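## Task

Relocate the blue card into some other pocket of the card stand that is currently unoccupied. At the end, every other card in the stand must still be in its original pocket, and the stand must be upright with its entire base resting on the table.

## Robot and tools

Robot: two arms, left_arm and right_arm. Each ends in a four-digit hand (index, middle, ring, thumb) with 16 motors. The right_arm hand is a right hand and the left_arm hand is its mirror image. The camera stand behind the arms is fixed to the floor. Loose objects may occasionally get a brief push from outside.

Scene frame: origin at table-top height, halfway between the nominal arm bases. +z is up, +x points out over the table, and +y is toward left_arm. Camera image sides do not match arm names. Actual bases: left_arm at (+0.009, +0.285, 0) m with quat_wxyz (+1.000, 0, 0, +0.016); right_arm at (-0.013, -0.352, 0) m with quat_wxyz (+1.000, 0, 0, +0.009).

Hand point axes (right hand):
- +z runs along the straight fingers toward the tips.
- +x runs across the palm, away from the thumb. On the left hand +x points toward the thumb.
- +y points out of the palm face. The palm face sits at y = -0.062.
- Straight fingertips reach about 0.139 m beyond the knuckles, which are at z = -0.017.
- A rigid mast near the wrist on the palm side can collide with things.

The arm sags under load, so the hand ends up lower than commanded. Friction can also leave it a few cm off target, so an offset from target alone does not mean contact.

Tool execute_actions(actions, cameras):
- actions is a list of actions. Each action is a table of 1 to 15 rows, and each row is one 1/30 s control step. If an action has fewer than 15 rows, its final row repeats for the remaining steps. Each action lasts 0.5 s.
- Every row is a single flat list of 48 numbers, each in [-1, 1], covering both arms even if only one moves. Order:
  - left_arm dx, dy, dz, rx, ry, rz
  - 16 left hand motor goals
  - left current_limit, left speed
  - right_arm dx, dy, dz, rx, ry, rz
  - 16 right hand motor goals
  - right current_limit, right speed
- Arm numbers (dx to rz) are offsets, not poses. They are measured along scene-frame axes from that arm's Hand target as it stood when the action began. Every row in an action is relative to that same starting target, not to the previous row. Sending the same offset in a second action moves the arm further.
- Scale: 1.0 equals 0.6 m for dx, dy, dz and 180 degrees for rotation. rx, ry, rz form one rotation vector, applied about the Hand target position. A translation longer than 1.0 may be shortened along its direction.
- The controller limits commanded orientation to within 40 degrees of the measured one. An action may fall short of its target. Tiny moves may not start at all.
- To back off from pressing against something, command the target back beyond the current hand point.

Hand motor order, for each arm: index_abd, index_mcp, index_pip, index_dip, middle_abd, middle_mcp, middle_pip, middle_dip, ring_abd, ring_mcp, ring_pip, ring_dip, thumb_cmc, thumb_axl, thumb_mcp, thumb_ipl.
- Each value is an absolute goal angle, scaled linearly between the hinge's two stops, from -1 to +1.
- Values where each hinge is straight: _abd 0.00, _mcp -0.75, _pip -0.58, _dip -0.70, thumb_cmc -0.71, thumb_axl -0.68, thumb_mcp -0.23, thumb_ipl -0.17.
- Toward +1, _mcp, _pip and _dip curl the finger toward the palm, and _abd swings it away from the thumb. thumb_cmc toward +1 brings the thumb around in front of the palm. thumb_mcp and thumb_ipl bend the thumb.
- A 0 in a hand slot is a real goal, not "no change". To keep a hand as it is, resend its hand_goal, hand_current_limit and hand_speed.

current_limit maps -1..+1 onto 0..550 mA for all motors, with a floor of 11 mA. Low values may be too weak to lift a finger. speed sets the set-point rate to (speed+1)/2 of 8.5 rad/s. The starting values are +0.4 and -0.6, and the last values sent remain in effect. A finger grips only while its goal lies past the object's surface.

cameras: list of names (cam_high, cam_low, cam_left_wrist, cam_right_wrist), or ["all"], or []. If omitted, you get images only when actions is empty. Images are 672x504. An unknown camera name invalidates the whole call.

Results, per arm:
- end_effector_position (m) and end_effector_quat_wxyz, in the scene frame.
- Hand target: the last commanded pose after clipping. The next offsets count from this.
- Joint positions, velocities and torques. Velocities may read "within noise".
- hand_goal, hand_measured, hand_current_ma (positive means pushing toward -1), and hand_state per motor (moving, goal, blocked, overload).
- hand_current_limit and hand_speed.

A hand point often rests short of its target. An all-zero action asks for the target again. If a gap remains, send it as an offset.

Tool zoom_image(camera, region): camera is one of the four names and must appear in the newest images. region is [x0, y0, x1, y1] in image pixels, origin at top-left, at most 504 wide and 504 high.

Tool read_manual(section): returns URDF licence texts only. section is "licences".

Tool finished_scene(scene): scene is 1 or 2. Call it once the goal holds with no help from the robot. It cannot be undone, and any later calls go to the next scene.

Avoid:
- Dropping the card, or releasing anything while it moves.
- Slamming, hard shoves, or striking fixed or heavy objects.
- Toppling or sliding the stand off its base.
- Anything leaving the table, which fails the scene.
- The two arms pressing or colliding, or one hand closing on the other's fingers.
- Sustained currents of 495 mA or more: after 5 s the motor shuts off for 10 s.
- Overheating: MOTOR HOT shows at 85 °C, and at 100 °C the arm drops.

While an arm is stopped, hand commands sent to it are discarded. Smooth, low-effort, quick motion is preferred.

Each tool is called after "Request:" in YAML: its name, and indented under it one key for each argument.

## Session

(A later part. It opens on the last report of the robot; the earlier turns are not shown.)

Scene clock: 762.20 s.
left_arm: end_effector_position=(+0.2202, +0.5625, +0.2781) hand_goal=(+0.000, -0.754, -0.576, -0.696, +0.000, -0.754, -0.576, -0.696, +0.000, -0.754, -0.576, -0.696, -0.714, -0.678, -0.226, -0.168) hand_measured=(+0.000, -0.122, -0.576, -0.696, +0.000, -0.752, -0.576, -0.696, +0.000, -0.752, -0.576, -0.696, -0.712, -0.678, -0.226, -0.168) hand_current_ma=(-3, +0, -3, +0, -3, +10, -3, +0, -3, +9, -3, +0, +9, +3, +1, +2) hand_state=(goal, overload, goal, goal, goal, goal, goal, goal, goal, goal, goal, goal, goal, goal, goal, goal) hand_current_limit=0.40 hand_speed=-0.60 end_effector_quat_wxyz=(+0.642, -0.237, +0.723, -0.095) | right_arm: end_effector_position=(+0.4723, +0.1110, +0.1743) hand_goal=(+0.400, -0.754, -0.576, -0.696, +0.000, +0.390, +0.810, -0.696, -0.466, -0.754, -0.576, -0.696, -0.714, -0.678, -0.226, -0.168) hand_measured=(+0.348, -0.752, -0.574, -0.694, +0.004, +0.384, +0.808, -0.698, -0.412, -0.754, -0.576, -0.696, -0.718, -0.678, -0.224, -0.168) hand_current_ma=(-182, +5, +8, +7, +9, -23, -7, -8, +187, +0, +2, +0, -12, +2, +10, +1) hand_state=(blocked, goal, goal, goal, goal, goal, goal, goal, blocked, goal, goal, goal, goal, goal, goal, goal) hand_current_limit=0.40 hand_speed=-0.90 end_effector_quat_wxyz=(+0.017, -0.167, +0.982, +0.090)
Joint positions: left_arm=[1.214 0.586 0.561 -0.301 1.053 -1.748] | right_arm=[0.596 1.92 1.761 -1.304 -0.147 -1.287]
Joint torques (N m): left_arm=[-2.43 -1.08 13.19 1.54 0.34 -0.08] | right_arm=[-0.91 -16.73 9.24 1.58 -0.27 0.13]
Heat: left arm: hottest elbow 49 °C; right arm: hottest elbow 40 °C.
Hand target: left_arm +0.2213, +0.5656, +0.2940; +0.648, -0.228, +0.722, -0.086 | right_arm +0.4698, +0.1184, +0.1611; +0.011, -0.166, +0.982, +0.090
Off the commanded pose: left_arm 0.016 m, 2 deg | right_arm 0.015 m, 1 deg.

Request:
execute_actions:
  actions:
    - [[0,0,0,0,0,0,0,-0.754,-0.576,-0.696,0,-0.754,-0.576,-0.696,0,-0.754,-0.576,-0.696,-0.714,-0.678,-0.226,-0.168,0.4,-0.6,-0.003,-0.001,-0.005,0,0,0,0.40,-0.754,-0.576,-0.696,0.0,0.39,0.81,-0.696,-0.465,-0.754,-0.576,-0.696,-0.714,-0.678,-0.226,-0.168,0.4,-0.9]]
  cameras: ["cam_low","cam_right_wrist"]

Request:
zoom_image:
  camera: "cam_low"
  region: [380, 180, 490, 280]

Request:
zoom_image:
  camera: "cam_right_wrist"
  region: [220, 0, 400, 170]

Scene clock: 768.47 s.
left_arm: end_effector_position=(+0.2202, +0.5625, +0.2781) hand_goal=(+0.000, -0.754, -0.576, -0.696, +0.000, -0.754, -0.576, -0.696, +0.000, -0.754, -0.576, -0.696, -0.714, -0.678, -0.226, -0.168) hand_measured=(+0.000, -0.122, -0.576, -0.696, +0.000, -0.752, -0.576, -0.696, +0.000, -0.752, -0.576, -0.696, -0.712, -0.678, -0.226, -0.168) hand_current_ma=(-3, +0, -3, +0, -3, +10, -3, +0, -3, +9, -3, +0, +9, +3, +1, +2) hand_state=(goal, overload, goal, goal, goal, goal, goal, goal, goal, goal, goal, goal, goal, goal, goal, goal) hand_current_limit=0.40 hand_speed=-0.60 end_effector_quat_wxyz=(+0.642, -0.237, +0.723, -0.095) | right_arm: end_effector_position=(+0.4723, +0.1111, +0.1720) hand_goal=(+0.400, -0.754, -0.576, -0.696, +0.000, +0.390, +0.810, -0.696, -0.466, -0.754, -0.576, -0.696, -0.714, -0.678, -0.226, -0.168) hand_measured=(+0.348, -0.752, -0.574, -0.694, +0.004, +0.384, +0.808, -0.698, -0.412, -0.754, -0.576, -0.696, -0.718, -0.678, -0.224, -0.168) hand_current_ma=(-182, +5, +8, +7, +9, -23, -7, -8, +187, +0, +2, +0, -12, +2, +10, +1) hand_state=(blocked, goal, goal, goal, goal, goal, goal, goal, blocked, goal, goal, goal, goal, goal, goal, goal) hand_current_limit=0.40 hand_speed=-0.90 end_effector_quat_wxyz=(+0.017, -0.167, +0.982, +0.090)
Joint positions: left_arm=[1.214 0.586 0.561 -0.301 1.053 -1.748] | right_arm=[0.596 1.92 1.754 -1.296 -0.148 -1.287]
Joint torques (N m): left_arm=[-2.43 -1.08 13.18 1.54 0.34 -0.08] | right_arm=[-0.97 -17.32 8.68 1.61 -0.26 0.14]
Heat: left arm: hottest elbow 49 °C; right arm: hottest elbow 39 °C.
Hand target: left_arm +0.2213, +0.5656, +0.2940; +0.648, -0.228, +0.722, -0.086 | right_arm +0.4680, +0.1178, +0.1581; +0.011, -0.166, +0.982, +0.090
Off the commanded pose: left_arm 0.016 m, 2 deg | right_arm 0.016 m, 1 deg.
Images, in order (width x height): cam_low 672x504, cam_right_wrist 672x504.

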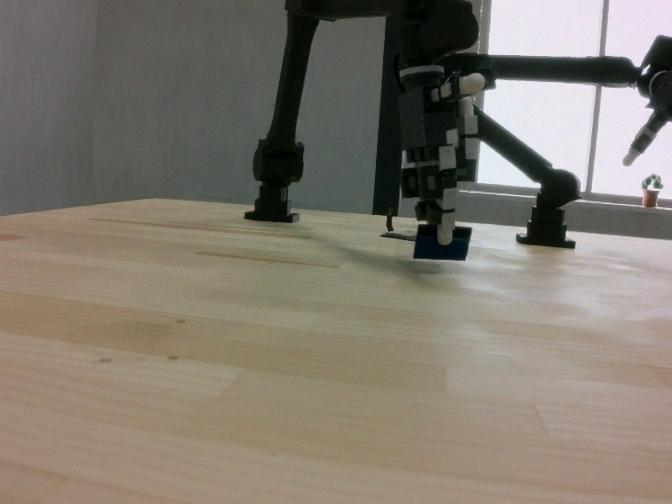

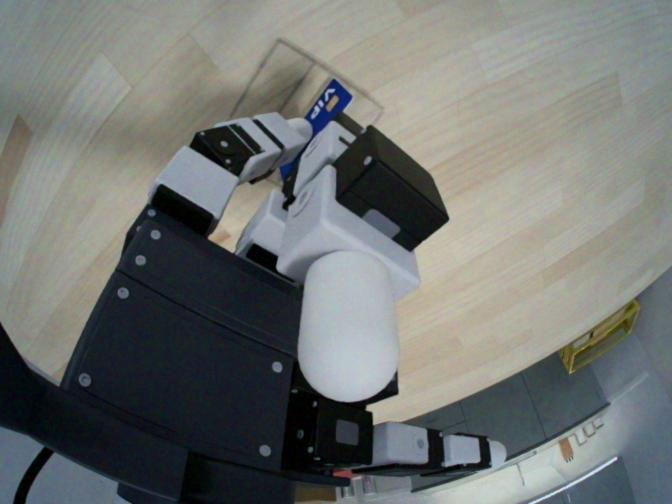

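Scaled by 4.582 from the camera's 672x504 image, which has a finer 960x720 frame.

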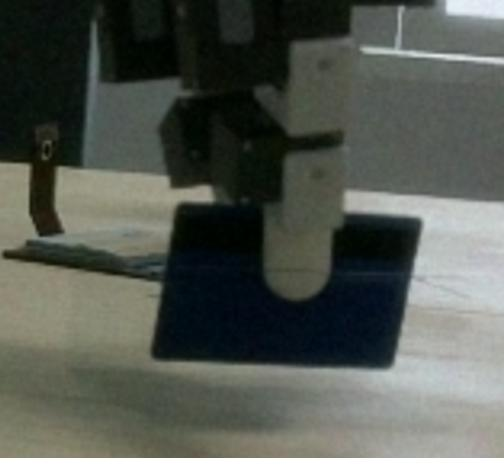

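Scaled by 2.800 from the camera's 672x504 image, which has a finer 960x720 frame.

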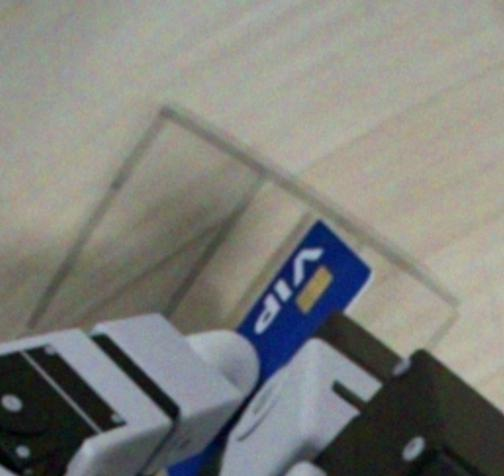

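Request:
execute_actions:
  actions:
    - [[0,0,0,0,0,0,0,-0.754,-0.576,-0.696,0,-0.754,-0.576,-0.696,0,-0.754,-0.576,-0.696,-0.714,-0.678,-0.226,-0.168,0.4,-0.6,-0.001,0,-0.006,0,0,0,0.345,-0.754,-0.576,-0.696,0.0,0.39,0.81,-0.696,-0.435,-0.754,-0.576,-0.696,-0.714,-0.678,-0.226,-0.168,0.4,-0.95]]
  cameras: ["cam_low"]

Request:
zoom_image:
  camera: "cam_low"
  region: [380, 180, 490, 280]

Scene clock: 817.73 s.
left_arm: end_effector_position=(+0.2202, +0.5625, +0.2781) hand_goal=(+0.000, -0.754, -0.576, -0.696, +0.000, -0.754, -0.576, -0.696, +0.000, -0.754, -0.576, -0.696, -0.714, -0.678, -0.226, -0.168) hand_measured=(+0.000, -0.122, -0.576, -0.696, +0.000, -0.752, -0.576, -0.696, +0.000, -0.752, -0.576, -0.696, -0.712, -0.678, -0.226, -0.168) hand_current_ma=(-3, +0, -3, +0, -3, +10, -3, +0, -3, +9, -3, +0, +9, +3, +1, +2) hand_state=(goal, overload, goal, goal, goal, goal, goal, goal, goal, goal, goal, goal, goal, goal, goal, goal) hand_current_limit=0.40 hand_speed=-0.60 end_effector_quat_wxyz=(+0.642, -0.237, +0.723, -0.095) | right_arm: end_effector_position=(+0.4718, +0.1111, +0.1693) hand_goal=(+0.344, -0.754, -0.576, -0.696, +0.000, +0.390, +0.810, -0.696, -0.436, -0.754, -0.576, -0.696, -0.714, -0.678, -0.226, -0.168) hand_measured=(+0.330, -0.752, -0.574, -0.694, +0.004, +0.384, +0.808, -0.698, -0.410, -0.754, -0.576, -0.696, -0.718, -0.678, -0.224, -0.168) hand_current_ma=(-43, +5, +8, +7, +9, -23, -7, -8, +81, +0, +2, +0, -12, +2, +10, +1) hand_state=(goal, goal, goal, goal, goal, goal, goal, goal, blocked, goal, goal, goal, goal, goal, goal, goal) hand_current_limit=0.40 hand_speed=-0.95 end_effector_quat_wxyz=(+0.017, -0.167, +0.982, +0.091)
Joint positions: left_arm=[1.214 0.586 0.561 -0.301 1.053 -1.748] | right_arm=[0.596 1.92 1.747 -1.287 -0.149 -1.287]
Joint torques (N m): left_arm=[-2.43 -1.08 13.19 1.54 0.34 -0.07] | right_arm=[-0.97 -17.2 8.53 1.62 -0.18 0.13]
Heat: left arm: hottest elbow 50 °C; right arm: hottest elbow 38 °C.
Hand target: left_arm +0.2213, +0.5656, +0.2940; +0.648, -0.228, +0.722, -0.086 | right_arm +0.4674, +0.1178, +0.1545; +0.011, -0.166, +0.982, +0.089
Off the commanded pose: left_arm 0.016 m, 2 deg | right_arm 0.017 m, 1 deg.
Images, in order (width x height): cam_low 672x504.

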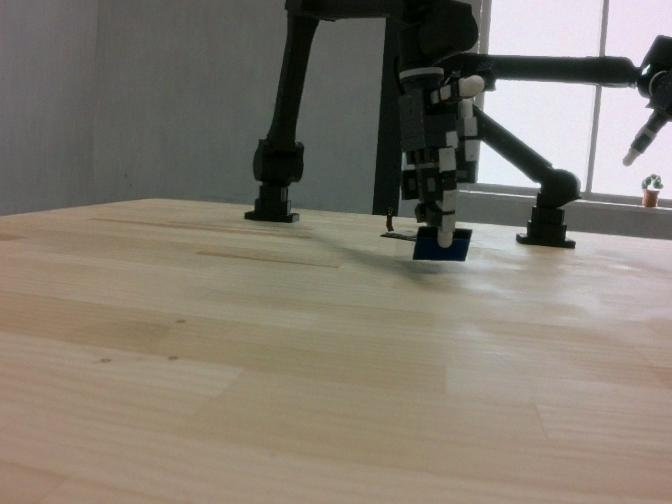

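Scaled by 4.582 from the camera's 672x504 image, which has a finer 960x720 frame.

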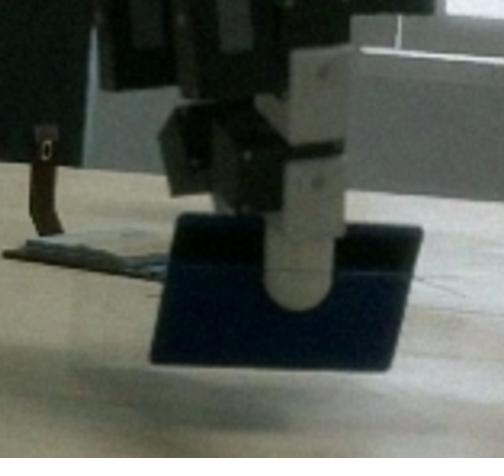

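Request:
execute_actions:
  actions:
    - [[0,0,0,0,0,0,0,-0.754,-0.576,-0.696,0,-0.754,-0.576,-0.696,0,-0.754,-0.576,-0.696,-0.714,-0.678,-0.226,-0.168,0.4,-0.6,0,0,-0.007,0,0,0,0.31,-0.754,-0.576,-0.696,0.0,0.39,0.81,-0.696,-0.425,-0.754,-0.576,-0.696,-0.714,-0.678,-0.226,-0.168,0.4,-0.95]]
  cameras: ["cam_low"]

Request:
zoom_image:
  camera: "cam_low"
  region: [380, 180, 490, 280]

Scene clock: 821.40 s.
left_arm: end_effector_position=(+0.2202, +0.5625, +0.2781) hand_goal=(+0.000, -0.754, -0.576, -0.696, +0.000, -0.754, -0.576, -0.696, +0.000, -0.754, -0.576, -0.696, -0.714, -0.678, -0.226, -0.168) hand_measured=(+0.000, -0.122, -0.576, -0.696, +0.000, -0.752, -0.576, -0.696, +0.000, -0.752, -0.576, -0.696, -0.712, -0.678, -0.226, -0.168) hand_current_ma=(-3, +0, -3, +0, -3, +10, -3, +0, -3, +9, -3, +0, +9, +3, +1, +2) hand_state=(goal, overload, goal, goal, goal, goal, goal, goal, goal, goal, goal, goal, goal, goal, goal, goal) hand_current_limit=0.40 hand_speed=-0.60 end_effector_quat_wxyz=(+0.642, -0.237, +0.723, -0.095) | right_arm: end_effector_position=(+0.4710, +0.1105, +0.1638) hand_goal=(+0.310, -0.754, -0.576, -0.696, +0.000, +0.390, +0.810, -0.696, -0.426, -0.754, -0.576, -0.696, -0.714, -0.678, -0.226, -0.168) hand_measured=(+0.308, -0.752, -0.574, -0.694, +0.004, +0.384, +0.808, -0.698, -0.416, -0.754, -0.576, -0.696, -0.718, -0.678, -0.224, -0.168) hand_current_ma=(-4, +5, +8, +7, +9, -23, -7, -8, +28, +0, +2, +0, -12, +2, +10, +1) hand_state=(goal, goal, goal, goal, goal, goal, goal, goal, goal, goal, goal, goal, goal, goal, goal, goal) hand_current_limit=0.40 hand_speed=-0.95 end_effector_quat_wxyz=(+0.017, -0.167, +0.982, +0.091)
Joint positions: left_arm=[1.214 0.586 0.561 -0.301 1.053 -1.748] | right_arm=[0.596 1.92 1.733 -1.273 -0.149 -1.287]
Joint torques (N m): left_arm=[-2.49 -1.08 13.19 1.54 0.34 -0.07] | right_arm=[-0.56 -17.14 9.06 1.43 -0.19 0.14]
Heat: left arm: hottest elbow 50 °C; right arm: hottest elbow 38 °C.
Hand target: left_arm +0.2213, +0.5656, +0.2940; +0.648, -0.228, +0.722, -0.086 | right_arm +0.4674, +0.1177, +0.1505; +0.011, -0.166, +0.982, +0.090
Off the commanded pose: left_arm 0.016 m, 2 deg | right_arm 0.016 m, 1 deg.
Images, in order (width x height): cam_low 672x504.

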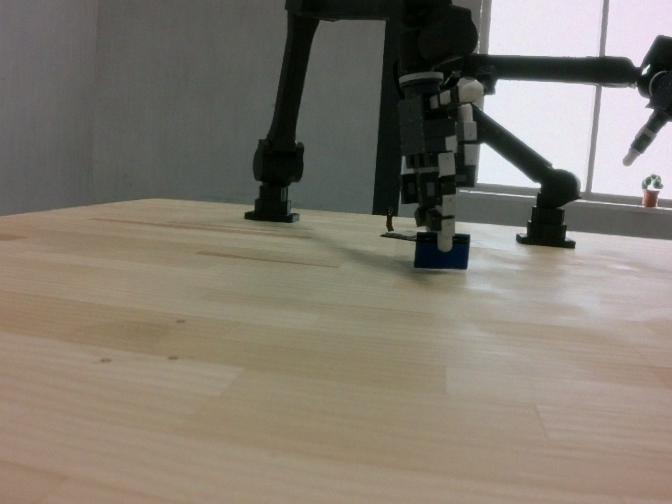

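Scaled by 4.582 from the camera's 672x504 image, which has a finer 960x720 frame.

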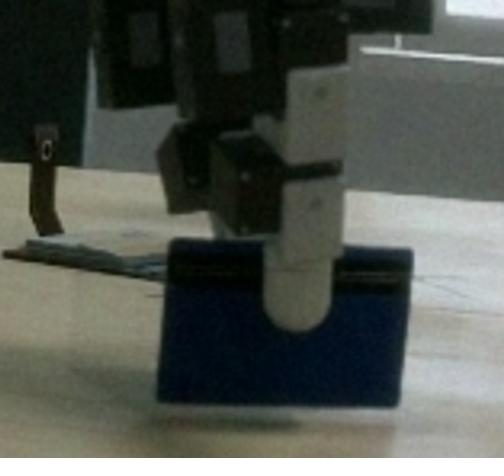

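Request:
execute_actions:
  actions:
    - [[0,0,0,0,0,0,0,-0.754,-0.576,-0.696,0,-0.754,-0.576,-0.696,0,-0.754,-0.576,-0.696,-0.714,-0.678,-0.226,-0.168,0.4,-0.6,0,0,0,0,0,0,0.305,-0.754,-0.576,-0.696,0.0,0.39,0.81,-0.696,-0.36,-0.754,-0.576,-0.696,-0.714,-0.678,-0.226,-0.168,0.4,-0.95]]
    - [[0,0,0,0,0,0,0,-0.754,-0.576,-0.696,0,-0.754,-0.576,-0.696,0,-0.754,-0.576,-0.696,-0.714,-0.678,-0.226,-0.168,0.4,-0.6,0.008,0.006,0.04,0.0025,-0.0075,0,0.305,-0.754,-0.576,-0.696,0.0,0.39,0.81,-0.696,-0.36,-0.754,-0.576,-0.696,-0.714,-0.678,-0.226,-0.168,0.4,-0.95]]
  cameras: ["cam_low"]

Request:
zoom_image:
  camera: "cam_low"
  region: [380, 180, 490, 280]

Scene clock: 830.33 s.
left_arm: end_effector_position=(+0.2202, +0.5625, +0.2781) hand_goal=(+0.000, -0.754, -0.576, -0.696, +0.000, -0.754, -0.576, -0.696, +0.000, -0.754, -0.576, -0.696, -0.714, -0.678, -0.226, -0.168) hand_measured=(+0.000, -0.122, -0.576, -0.696, +0.000, -0.752, -0.576, -0.696, +0.000, -0.752, -0.576, -0.696, -0.712, -0.678, -0.226, -0.168) hand_current_ma=(-3, +0, -3, +0, -3, +10, -3, +0, -3, +9, -3, +0, +9, +3, +1, +2) hand_state=(goal, overload, goal, goal, goal, goal, goal, goal, goal, goal, goal, goal, goal, goal, goal, goal) hand_current_limit=0.40 hand_speed=-0.60 end_effector_quat_wxyz=(+0.642, -0.237, +0.723, -0.095) | right_arm: end_effector_position=(+0.4715, +0.1104, +0.1636) hand_goal=(+0.304, -0.754, -0.576, -0.696, +0.000, +0.390, +0.810, -0.696, -0.360, -0.754, -0.576, -0.696, -0.714, -0.678, -0.226, -0.168) hand_measured=(+0.306, -0.752, -0.574, -0.694, +0.004, +0.384, +0.808, -0.698, -0.364, -0.754, -0.576, -0.696, -0.718, -0.678, -0.224, -0.168) hand_current_ma=(+4, +5, +8, +7, +9, -23, -7, -8, -12, +2, +2, +0, -12, +2, +10, +1) hand_state=(goal, goal, goal, goal, goal, goal, goal, goal, goal, goal, goal, goal, goal, goal, goal, goal) hand_current_limit=0.40 hand_speed=-0.95 end_effector_quat_wxyz=(+0.018, -0.167, +0.982, +0.090)
Joint positions: left_arm=[1.214 0.586 0.561 -0.301 1.053 -1.748] | right_arm=[0.596 1.92 1.733 -1.272 -0.147 -1.287]
Joint torques (N m): left_arm=[-2.49 -1.08 13.18 1.54 0.34 -0.07] | right_arm=[-0.79 -17.9 13.23 0.27 0.02 0.16]
Heat: left arm: hottest elbow 50 °C; right arm: hottest elbow 38 °C.
Hand target: left_arm +0.2213, +0.5656, +0.2940; +0.648, -0.228, +0.722, -0.086 | right_arm +0.4722, +0.1213, +0.1745; +0.024, -0.167, +0.981, +0.091
Off the commanded pose: left_arm 0.016 m, 2 deg | right_arm 0.015 m, 1 deg.
Images, in order (width x height): cam_low 672x504.

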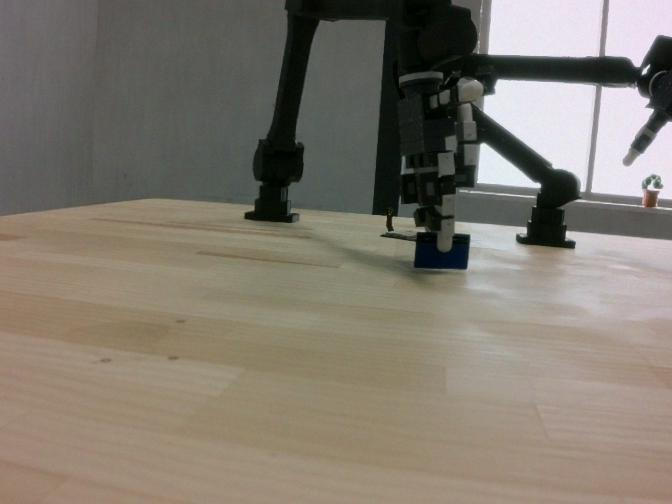

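Scaled by 4.582 from the camera's 672x504 image, which has a finer 960x720 frame.

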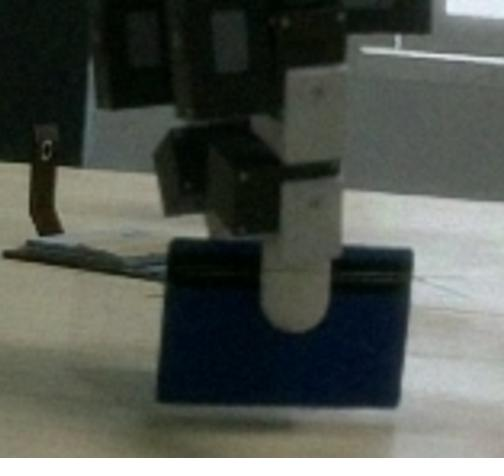

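Request:
execute_actions:
  actions:
    - [[0,0,0,0,0,0,0,-0.754,-0.576,-0.696,0,-0.754,-0.576,-0.696,0,-0.754,-0.576,-0.696,-0.714,-0.678,-0.226,-0.168,0.4,-0.6,0.008,0.006,0.04,0.0025,-0.0075,0,0.305,-0.754,-0.576,-0.696,0.0,0.39,0.81,-0.696,-0.36,-0.754,-0.576,-0.696,-0.714,-0.678,-0.226,-0.168,0.4,-0.95]]
    - [[0,0,0,0,0,0,0,-0.754,-0.576,-0.696,0,-0.754,-0.576,-0.696,0,-0.754,-0.576,-0.696,-0.714,-0.678,-0.226,-0.168,0.4,-0.6,0.002,0.001,0.02,0,0,0,0.305,-0.754,-0.576,-0.696,0.0,0.39,0.81,-0.696,-0.36,-0.754,-0.576,-0.696,-0.714,-0.678,-0.226,-0.168,0.4,-0.95]]

Scene clock: 835.37 s.
left_arm: end_effector_position=(+0.2202, +0.5625, +0.2781) hand_goal=(+0.000, -0.754, -0.576, -0.696, +0.000, -0.754, -0.576, -0.696, +0.000, -0.754, -0.576, -0.696, -0.714, -0.678, -0.226, -0.168) hand_measured=(+0.000, -0.122, -0.576, -0.696, +0.000, -0.752, -0.576, -0.696, +0.000, -0.752, -0.576, -0.696, -0.712, -0.678, -0.226, -0.168) hand_current_ma=(-3, +0, -3, +0, -3, +10, -3, +0, -3, +9, -3, +0, +9, +3, +1, +2) hand_state=(goal, overload, goal, goal, goal, goal, goal, goal, goal, goal, goal, goal, goal, goal, goal, goal) hand_current_limit=0.40 hand_speed=-0.60 end_effector_quat_wxyz=(+0.642, -0.237, +0.723, -0.095) | right_arm: end_effector_position=(+0.4705, +0.1089, +0.1790) hand_goal=(+0.304, -0.754, -0.576, -0.696, +0.000, +0.390, +0.810, -0.696, -0.360, -0.754, -0.576, -0.696, -0.714, -0.678, -0.226, -0.168) hand_measured=(+0.302, -0.752, -0.574, -0.694, +0.004, +0.384, +0.808, -0.698, -0.362, -0.752, -0.576, -0.696, -0.718, -0.678, -0.224, -0.168) hand_current_ma=(-4, +5, +8, +7, +9, -23, -7, -8, -2, +7, +2, +0, -12, +2, +10, +1) hand_state=(goal, goal, goal, goal, goal, goal, goal, goal, goal, goal, goal, goal, goal, goal, goal, goal) hand_current_limit=0.40 hand_speed=-0.95 end_effector_quat_wxyz=(+0.011, -0.167, +0.982, +0.083)
Joint positions: left_arm=[1.214 0.586 0.561 -0.301 1.053 -1.748] | right_arm=[0.597 1.92 1.779 -1.338 -0.14 -1.287]
Joint torques (N m): left_arm=[-2.55 -1.08 13.16 1.55 0.34 -0.07] | right_arm=[-0.44 -18.55 16.02 0.47 0 0.17]
Heat: left arm: hottest elbow 50 °C; right arm: hottest elbow 38 °C.
Hand target: left_arm +0.2213, +0.5656, +0.2940; +0.648, -0.228, +0.722, -0.086 | right_arm +0.4782, +0.1256, +0.2105; +0.036, -0.168, +0.981, +0.093
Off the commanded pose: left_arm 0.016 m, 2 deg | right_arm 0.037 m, 3 deg.

Request:
execute_actions:
  actions:
    - [[0,0,0,0,0,0,0,-0.754,-0.576,-0.696,0,-0.754,-0.576,-0.696,0,-0.754,-0.576,-0.696,-0.714,-0.678,-0.226,-0.168,0.4,-0.6,0.002,0.001,0.03,0,0,0,0.305,-0.754,-0.576,-0.696,0.0,0.39,0.81,-0.696,-0.36,-0.754,-0.576,-0.696,-0.714,-0.678,-0.226,-0.168,0.4,-0.95]]
    - [[0,0,0,0,0,0,0,-0.754,-0.576,-0.696,0,-0.754,-0.576,-0.696,0,-0.754,-0.576,-0.696,-0.714,-0.678,-0.226,-0.168,0.4,-0.6,0.001,0,0.04,0,0,0,0.305,-0.754,-0.576,-0.696,0.0,0.39,0.81,-0.696,-0.36,-0.754,-0.576,-0.696,-0.714,-0.678,-0.226,-0.168,0.4,-0.95]]
  cameras: ["cam_low","cam_right_wrist"]

Request:
zoom_image:
  camera: "cam_low"
  region: [380, 180, 490, 280]

Request:
zoom_image:
  camera: "cam_right_wrist"
  region: [220, 0, 400, 170]

Scene clock: 842.40 s.
left_arm: end_effector_position=(+0.2202, +0.5625, +0.2781) hand_goal=(+0.000, -0.754, -0.576, -0.696, +0.000, -0.754, -0.576, -0.696, +0.000, -0.754, -0.576, -0.696, -0.714, -0.678, -0.226, -0.168) hand_measured=(+0.000, -0.122, -0.576, -0.696, +0.000, -0.752, -0.576, -0.696, +0.000, -0.752, -0.576, -0.696, -0.712, -0.678, -0.226, -0.168) hand_current_ma=(-3, +0, -3, +0, -3, +10, -3, +0, -3, +9, -3, +0, +9, +3, +1, +2) hand_state=(goal, overload, goal, goal, goal, goal, goal, goal, goal, goal, goal, goal, goal, goal, goal, goal) hand_current_limit=0.40 hand_speed=-0.60 end_effector_quat_wxyz=(+0.642, -0.237, +0.723, -0.095) | right_arm: end_effector_position=(+0.4741, +0.1114, +0.2226) hand_goal=(+0.304, -0.754, -0.576, -0.696, +0.000, +0.390, +0.810, -0.696, -0.360, -0.754, -0.576, -0.696, -0.714, -0.678, -0.226, -0.168) hand_measured=(+0.302, -0.752, -0.574, -0.694, +0.004, +0.384, +0.808, -0.698, -0.360, -0.752, -0.576, -0.696, -0.718, -0.678, -0.224, -0.168) hand_current_ma=(-4, +5, +8, +7, +9, -23, -7, -8, -2, +7, +2, +0, -12, +2, +10, +1) hand_state=(goal, goal, goal, goal, goal, goal, goal, goal, goal, goal, goal, goal, goal, goal, goal, goal) hand_current_limit=0.40 hand_speed=-0.95 end_effector_quat_wxyz=(+0.012, -0.167, +0.982, +0.083)
Joint positions: left_arm=[1.214 0.586 0.561 -0.301 1.053 -1.748] | right_arm=[0.597 1.92 1.893 -1.449 -0.14 -1.287]
Joint torques (N m): left_arm=[-2.49 -1.08 13.18 1.55 0.34 -0.07] | right_arm=[-0.62 -18.9 16.28 0.46 0 0.17]
Heat: left arm: hottest elbow 50 °C; right arm: hottest elbow 39 °C.
Hand target: left_arm +0.2213, +0.5656, +0.2940; +0.648, -0.228, +0.722, -0.086 | right_arm +0.4801, +0.1262, +0.2526; +0.036, -0.168, +0.981, +0.093
Off the commanded pose: left_arm 0.016 m, 2 deg | right_arm 0.034 m, 3 deg.
Images, in order (width x height): cam_low 672x504, cam_right_wrist 672x504.

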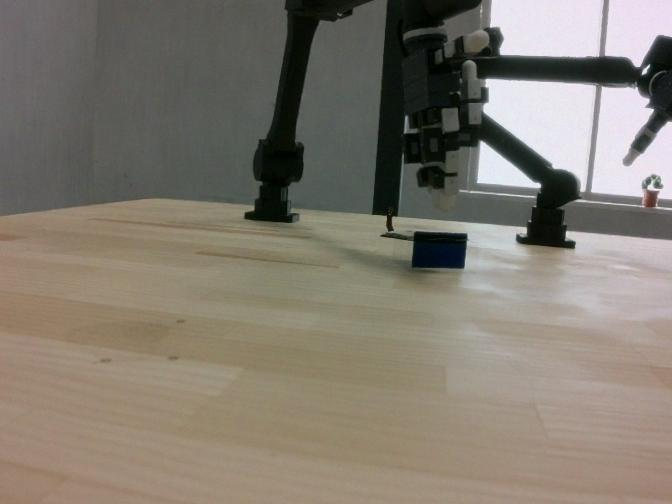

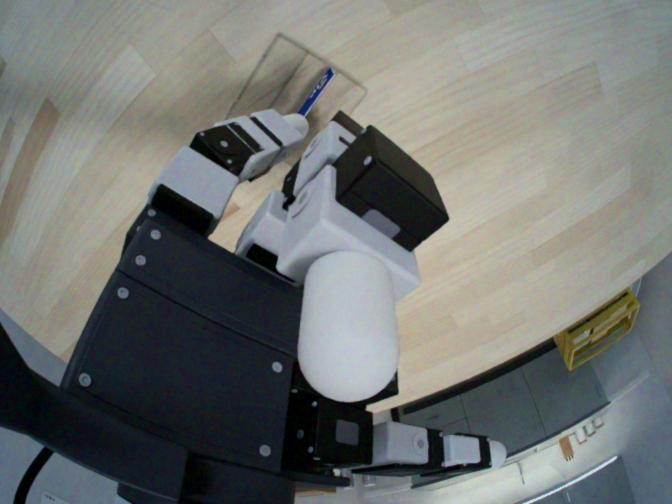

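Scaled by 4.582 from the camera's 672x504 image, which has a finer 960x720 frame.

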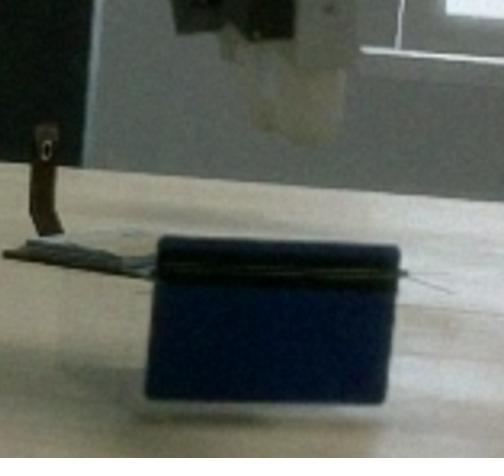

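Scaled by 2.800 from the camera's 672x504 image, which has a finer 960x720 frame.

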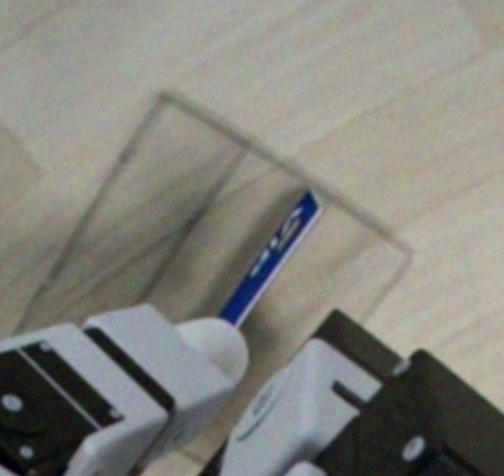

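Request:
execute_actions:
  actions:
    - [[0,0,0,0,0,0,0,-0.754,-0.576,-0.696,0,-0.754,-0.576,-0.696,0,-0.754,-0.576,-0.696,-0.714,-0.678,-0.226,-0.168,0.4,-0.6,-0.02,-0.01,0.05,0,0,0,0.2,-0.754,-0.576,-0.696,0.0,0.39,0.81,-0.696,-0.2,-0.754,-0.576,-0.696,-0.714,-0.678,-0.226,-0.168,0.4,-0.8]]
    - [[0,0,0,0,0,0,0,-0.754,-0.576,-0.696,0,-0.754,-0.576,-0.696,0,-0.754,-0.576,-0.696,-0.714,-0.678,-0.226,-0.168,0.4,-0.6,-0.04,-0.01,0.05,0,0,0,0.0,-0.754,-0.576,-0.696,0.0,0.39,0.81,-0.696,0,-0.754,-0.576,-0.696,-0.714,-0.678,-0.226,-0.168,0.4,-0.8]]
  cameras: ["all"]

Request:
zoom_image:
  camera: "cam_right_wrist"
  region: [220, 0, 420, 170]

Request:
zoom_image:
  camera: "cam_high"
  region: [300, 260, 460, 380]

Scene clock: 853.97 s.
left_arm: end_effector_position=(+0.2202, +0.5625, +0.2781) hand_goal=(+0.000, -0.754, -0.576, -0.696, +0.000, -0.754, -0.576, -0.696, +0.000, -0.754, -0.576, -0.696, -0.714, -0.678, -0.226, -0.168) hand_measured=(+0.000, -0.122, -0.576, -0.696, +0.000, -0.752, -0.576, -0.696, +0.000, -0.752, -0.576, -0.696, -0.712, -0.678, -0.226, -0.168) hand_current_ma=(-3, +0, -3, +0, -3, +10, -3, +0, -3, +9, -3, +0, +9, +3, +1, +2) hand_state=(goal, overload, goal, goal, goal, goal, goal, goal, goal, goal, goal, goal, goal, goal, goal, goal) hand_current_limit=0.40 hand_speed=-0.60 end_effector_quat_wxyz=(+0.642, -0.237, +0.723, -0.095) | right_arm: end_effector_position=(+0.4410, +0.1036, +0.2813) hand_goal=(+0.000, -0.754, -0.576, -0.696, +0.000, +0.390, +0.810, -0.696, +0.000, -0.754, -0.576, -0.696, -0.714, -0.678, -0.226, -0.168) hand_measured=(+0.004, -0.752, -0.574, -0.694, +0.004, +0.384, +0.808, -0.698, -0.002, -0.752, -0.576, -0.696, -0.718, -0.678, -0.224, -0.168) hand_current_ma=(+8, +5, +8, +7, +9, -23, -7, -8, -7, +7, +2, +0, -12, +2, +10, +1) hand_state=(goal, goal, goal, goal, goal, goal, goal, goal, goal, goal, goal, goal, goal, goal, goal, goal) hand_current_limit=0.40 hand_speed=-0.80 end_effector_quat_wxyz=(+0.012, -0.169, +0.982, +0.083)
Joint positions: left_arm=[1.214 0.586 0.561 -0.301 1.053 -1.748] | right_arm=[0.618 1.833 1.919 -1.561 -0.138 -1.27]
Joint torques (N m): left_arm=[-2.49 -1.03 13.19 1.54 0.34 -0.08] | right_arm=[-0.85 -17.49 15.56 0.53 0.02 0.17]
Heat: left arm: hottest elbow 50 °C; right arm: hottest elbow 43 °C.
Hand target: left_arm +0.2213, +0.5656, +0.2940; +0.648, -0.228, +0.722, -0.086 | right_arm +0.4440, +0.1141, +0.3125; +0.036, -0.168, +0.981, +0.093
Off the commanded pose: left_arm 0.016 m, 2 deg | right_arm 0.033 m, 3 deg.

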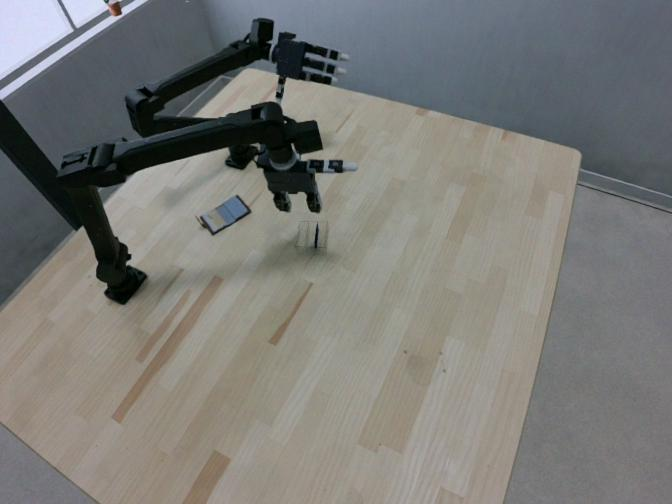

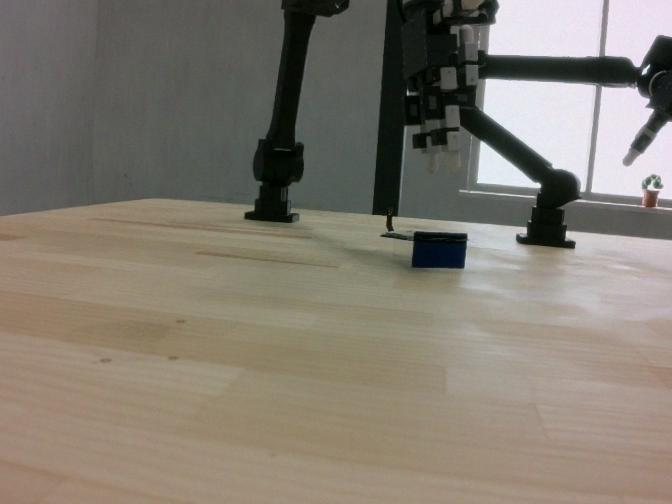

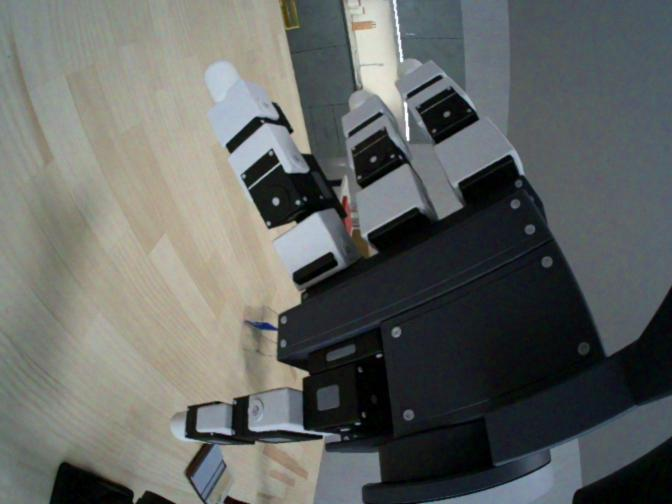

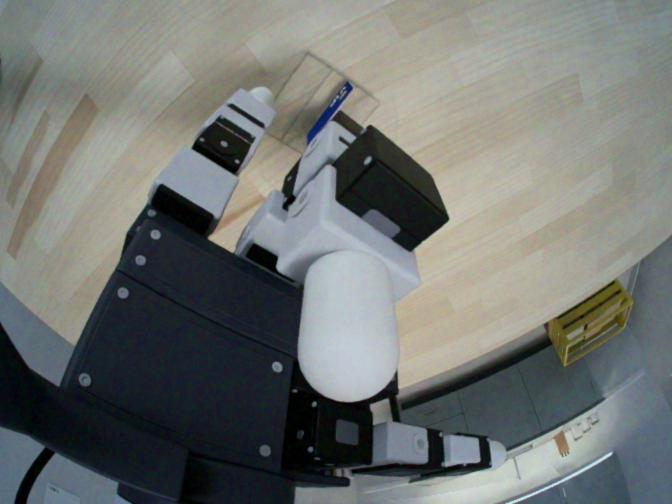

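Scaled by 2.520 from the camera's 672x504 image, which has a finer 960x720 frame.

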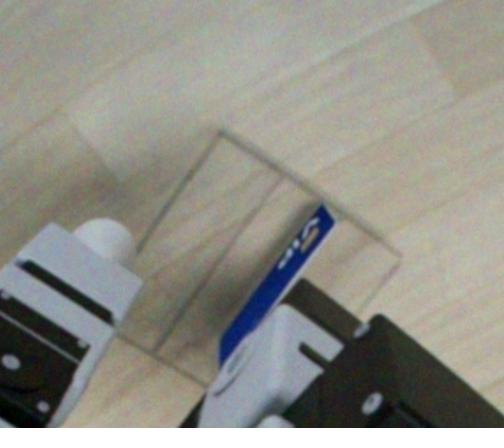

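Scaled by 3.150 from the camera's 672x504 image, which has a finer 960x720 frame.

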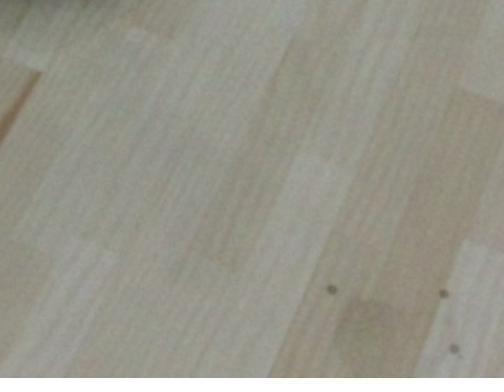

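Request:
zoom_image:
  camera: "cam_high"
  region: [285, 205, 345, 265]

Request:
zoom_image:
  camera: "cam_right_wrist"
  region: [260, 40, 390, 160]

Request:
zoom_image:
  camera: "cam_left_wrist"
  region: [230, 290, 300, 370]

Request:
zoom_image:
  camera: "cam_low"
  region: [400, 220, 480, 280]

Scaled by 8.400 from the camera's 672x504 image, which has a finer 960x720 frame.

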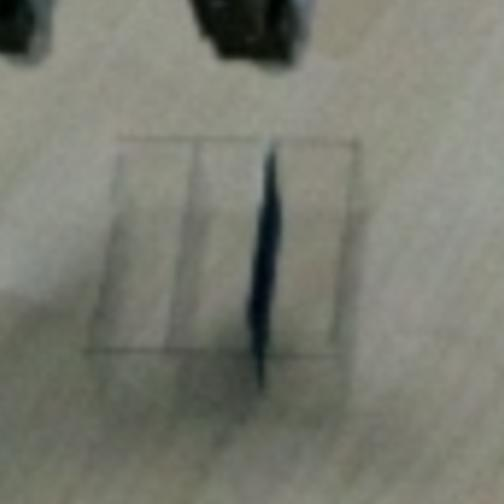

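Scaled by 3.877 from the camera's 672x504 image, which has a finer 960x720 frame.

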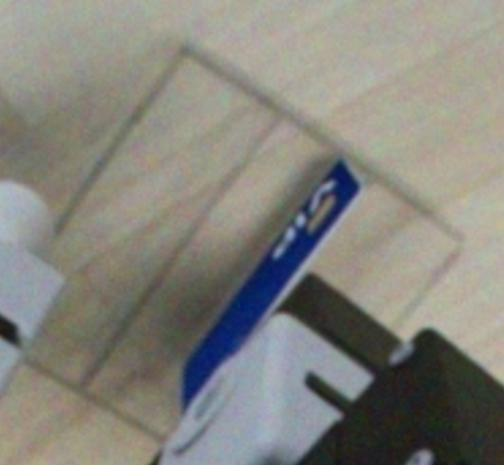

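Scaled by 6.300 from the camera's 672x504 image, which has a finer 960x720 frame.

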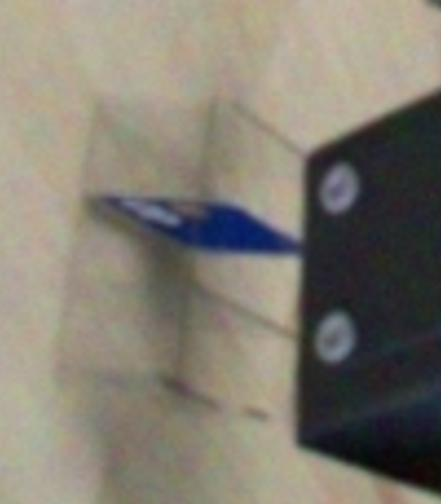

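Scaled by 6.300 from the camera's 672x504 image, which has a finer 960x720 frame.

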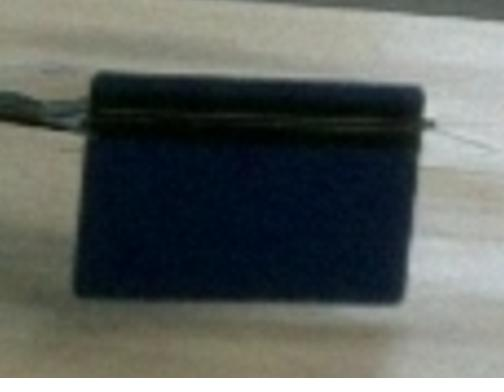

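Request:
zoom_image:
  camera: "cam_low"
  region: [405, 225, 475, 250]

Request:
zoom_image:
  camera: "cam_high"
  region: [295, 215, 335, 255]

Request:
zoom_image:
  camera: "cam_right_wrist"
  region: [320, 70, 390, 140]

Scaled by 7.200 from the camera's 672x504 image, which has a finer 960x720 frame.

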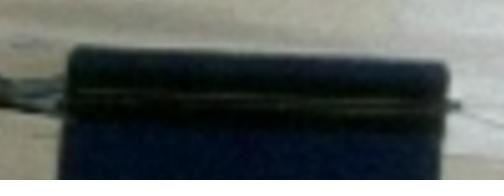

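Scaled by 12.600 from the camera's 672x504 image, which has a finer 960x720 frame.

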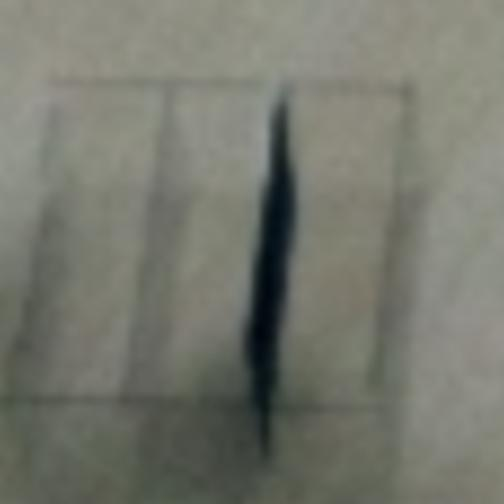

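Scaled by 7.200 from the camera's 672x504 image, which has a finer 960x720 frame.

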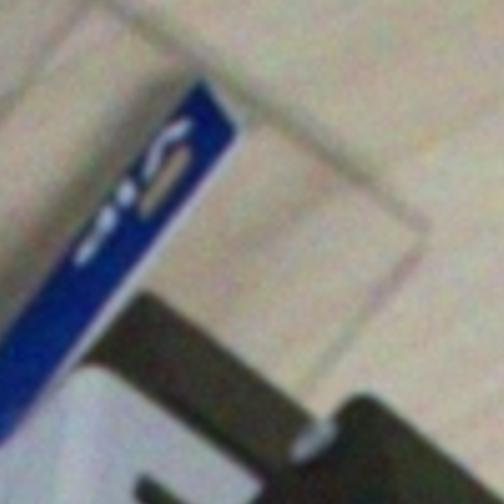

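Request:
zoom_image:
  camera: "cam_low"
  region: [408, 228, 440, 248]

Request:
zoom_image:
  camera: "cam_low"
  region: [440, 228, 490, 258]

Request:
zoom_image:
  camera: "cam_low"
  region: [380, 228, 430, 278]

Scaled by 15.750 from the camera's 672x504 image, which has a finer 960x720 frame.

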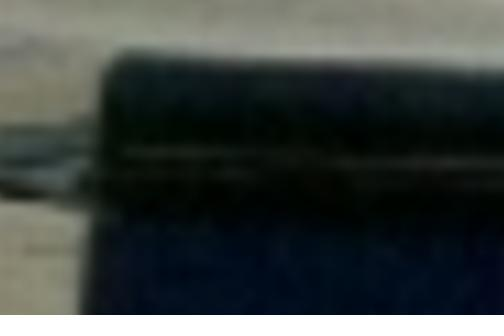

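Scaled by 10.080 from the camera's 672x504 image, which has a finer 960x720 frame.

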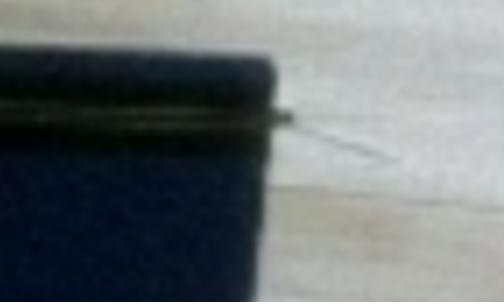

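Scaled by 10.080 from the camera's 672x504 image, which has a finer 960x720 frame.

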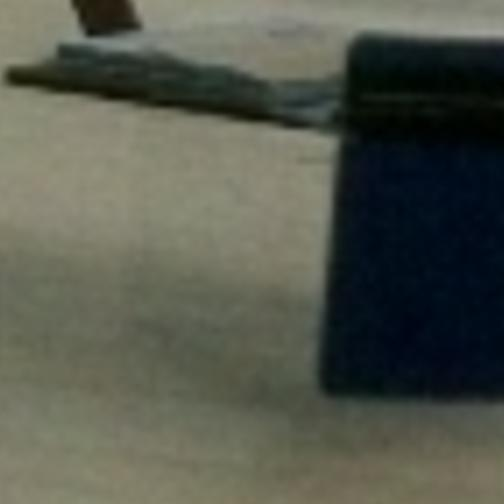

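Request:
execute_actions:
  actions:
    - [[0,0,0,0,0,0,0,-0.754,-0.576,-0.696,0,-0.754,-0.576,-0.696,0,-0.754,-0.576,-0.696,-0.714,-0.678,-0.226,-0.168,0.4,-0.6,0.04,-0.004,0,0,0,0,0.0,-0.754,-0.576,-0.696,0.0,0.39,0.81,-0.696,0,-0.754,-0.576,-0.696,-0.714,-0.678,-0.226,-0.168,0.4,-0.8]]
    - [[0,0,0,0,0,0,0,-0.754,-0.576,-0.696,0,-0.754,-0.576,-0.696,0,-0.754,-0.576,-0.696,-0.714,-0.678,-0.226,-0.168,0.4,-0.6,0.045,-0.004,0,0,0,0,0.0,-0.754,-0.576,-0.696,0.0,0.39,0.81,-0.696,0,-0.754,-0.576,-0.696,-0.714,-0.678,-0.226,-0.168,0.4,-0.8]]
    - [[0,0,0,0,0,0,0,-0.754,-0.576,-0.696,0,-0.754,-0.576,-0.696,0,-0.754,-0.576,-0.696,-0.714,-0.678,-0.226,-0.168,0.4,-0.6,0.035,-0.004,0,0,0,0,0.0,-0.754,-0.576,-0.696,0.0,0.39,0.81,-0.696,0,-0.754,-0.576,-0.696,-0.714,-0.678,-0.226,-0.168,0.4,-0.8]]
  cameras: ["cam_right_wrist"]

Request:
zoom_image:
  camera: "cam_right_wrist"
  region: [220, 0, 350, 120]

Scene clock: 943.00 s.
left_arm: end_effector_position=(+0.2202, +0.5625, +0.2781) hand_goal=(+0.000, -0.754, -0.576, -0.696, +0.000, -0.754, -0.576, -0.696, +0.000, -0.754, -0.576, -0.696, -0.714, -0.678, -0.226, -0.168) hand_measured=(+0.000, -0.122, -0.576, -0.696, +0.000, -0.752, -0.576, -0.696, +0.000, -0.752, -0.576, -0.696, -0.712, -0.678, -0.226, -0.168) hand_current_ma=(-3, +0, -3, +0, -3, +10, -3, +0, -3, +9, -3, +0, +9, +3, +1, +2) hand_state=(goal, overload, goal, goal, goal, goal, goal, goal, goal, goal, goal, goal, goal, goal, goal, goal) hand_current_limit=0.40 hand_speed=-0.60 end_effector_quat_wxyz=(+0.642, -0.237, +0.723, -0.095) | right_arm: end_effector_position=(+0.5039, +0.1072, +0.2948) hand_goal=(+0.000, -0.754, -0.576, -0.696, +0.000, +0.390, +0.810, -0.696, +0.000, -0.754, -0.576, -0.696, -0.714, -0.678, -0.226, -0.168) hand_measured=(+0.002, -0.752, -0.574, -0.694, +0.004, +0.384, +0.808, -0.698, -0.002, -0.752, -0.576, -0.696, -0.718, -0.678, -0.224, -0.168) hand_current_ma=(+7, +5, +8, +7, +9, -23, -7, -8, -5, +6, +2, +0, -11, +2, +10, +1) hand_state=(goal, goal, goal, goal, goal, goal, goal, goal, goal, goal, goal, goal, goal, goal, goal, goal) hand_current_limit=0.40 hand_speed=-0.80 end_effector_quat_wxyz=(+0.020, -0.163, +0.983, +0.085)
Joint positions: left_arm=[1.214 0.586 0.561 -0.301 1.053 -1.748] | right_arm=[0.565 2 2.205 -1.669 -0.14 -1.311]
Joint torques (N m): left_arm=[-2.49 -1.08 13.19 1.52 0.34 -0.07] | right_arm=[-2.96 -17.73 15.92 0.43 -0.25 -0.16]
Heat: left arm: hottest elbow 50 °C; right arm: hottest elbow 45 °C.
Hand target: left_arm +0.2213, +0.5656, +0.2940; +0.648, -0.228, +0.722, -0.086 | right_arm +0.5162, +0.1068, +0.3125; +0.036, -0.168, +0.981, +0.093
Off the commanded pose: left_arm 0.016 m, 2 deg | right_arm 0.021 m, 2 deg.
Images, in order (width x height): cam_right_wrist 672x504.

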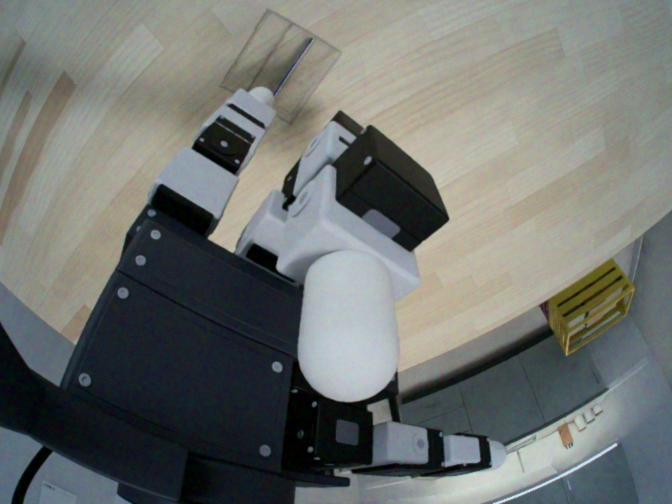

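Scaled by 3.877 from the camera's 672x504 image, which has a finer 960x720 frame.

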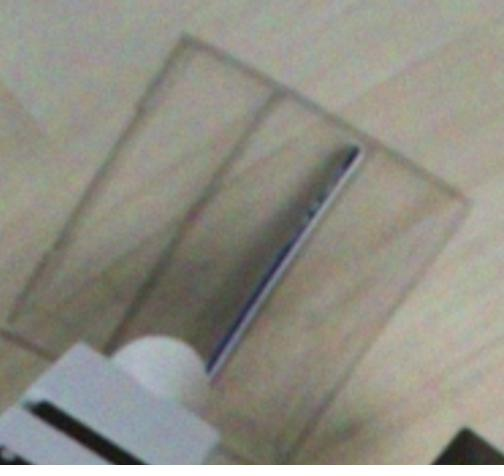

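Request:
zoom_image:
  camera: "cam_right_wrist"
  region: [285, 25, 335, 75]

Request:
zoom_image:
  camera: "cam_right_wrist"
  region: [265, 65, 315, 125]

Scaled by 10.080 from the camera's 672x504 image, which has a finer 960x720 frame.

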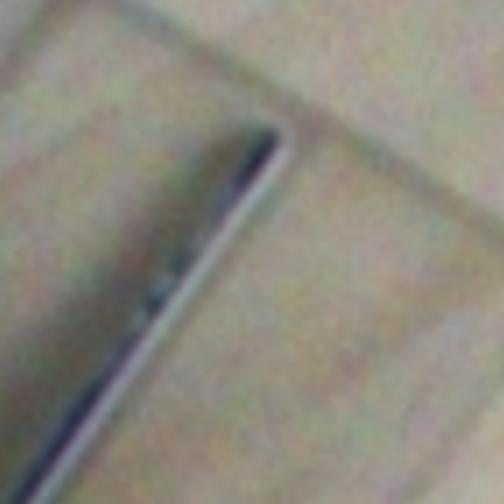

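Scaled by 8.400 from the camera's 672x504 image, which has a finer 960x720 frame.

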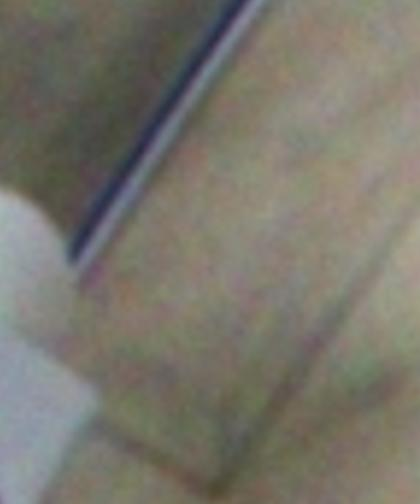

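Request:
finished_scene:
  scene: 2

The scene is finished: the task was done.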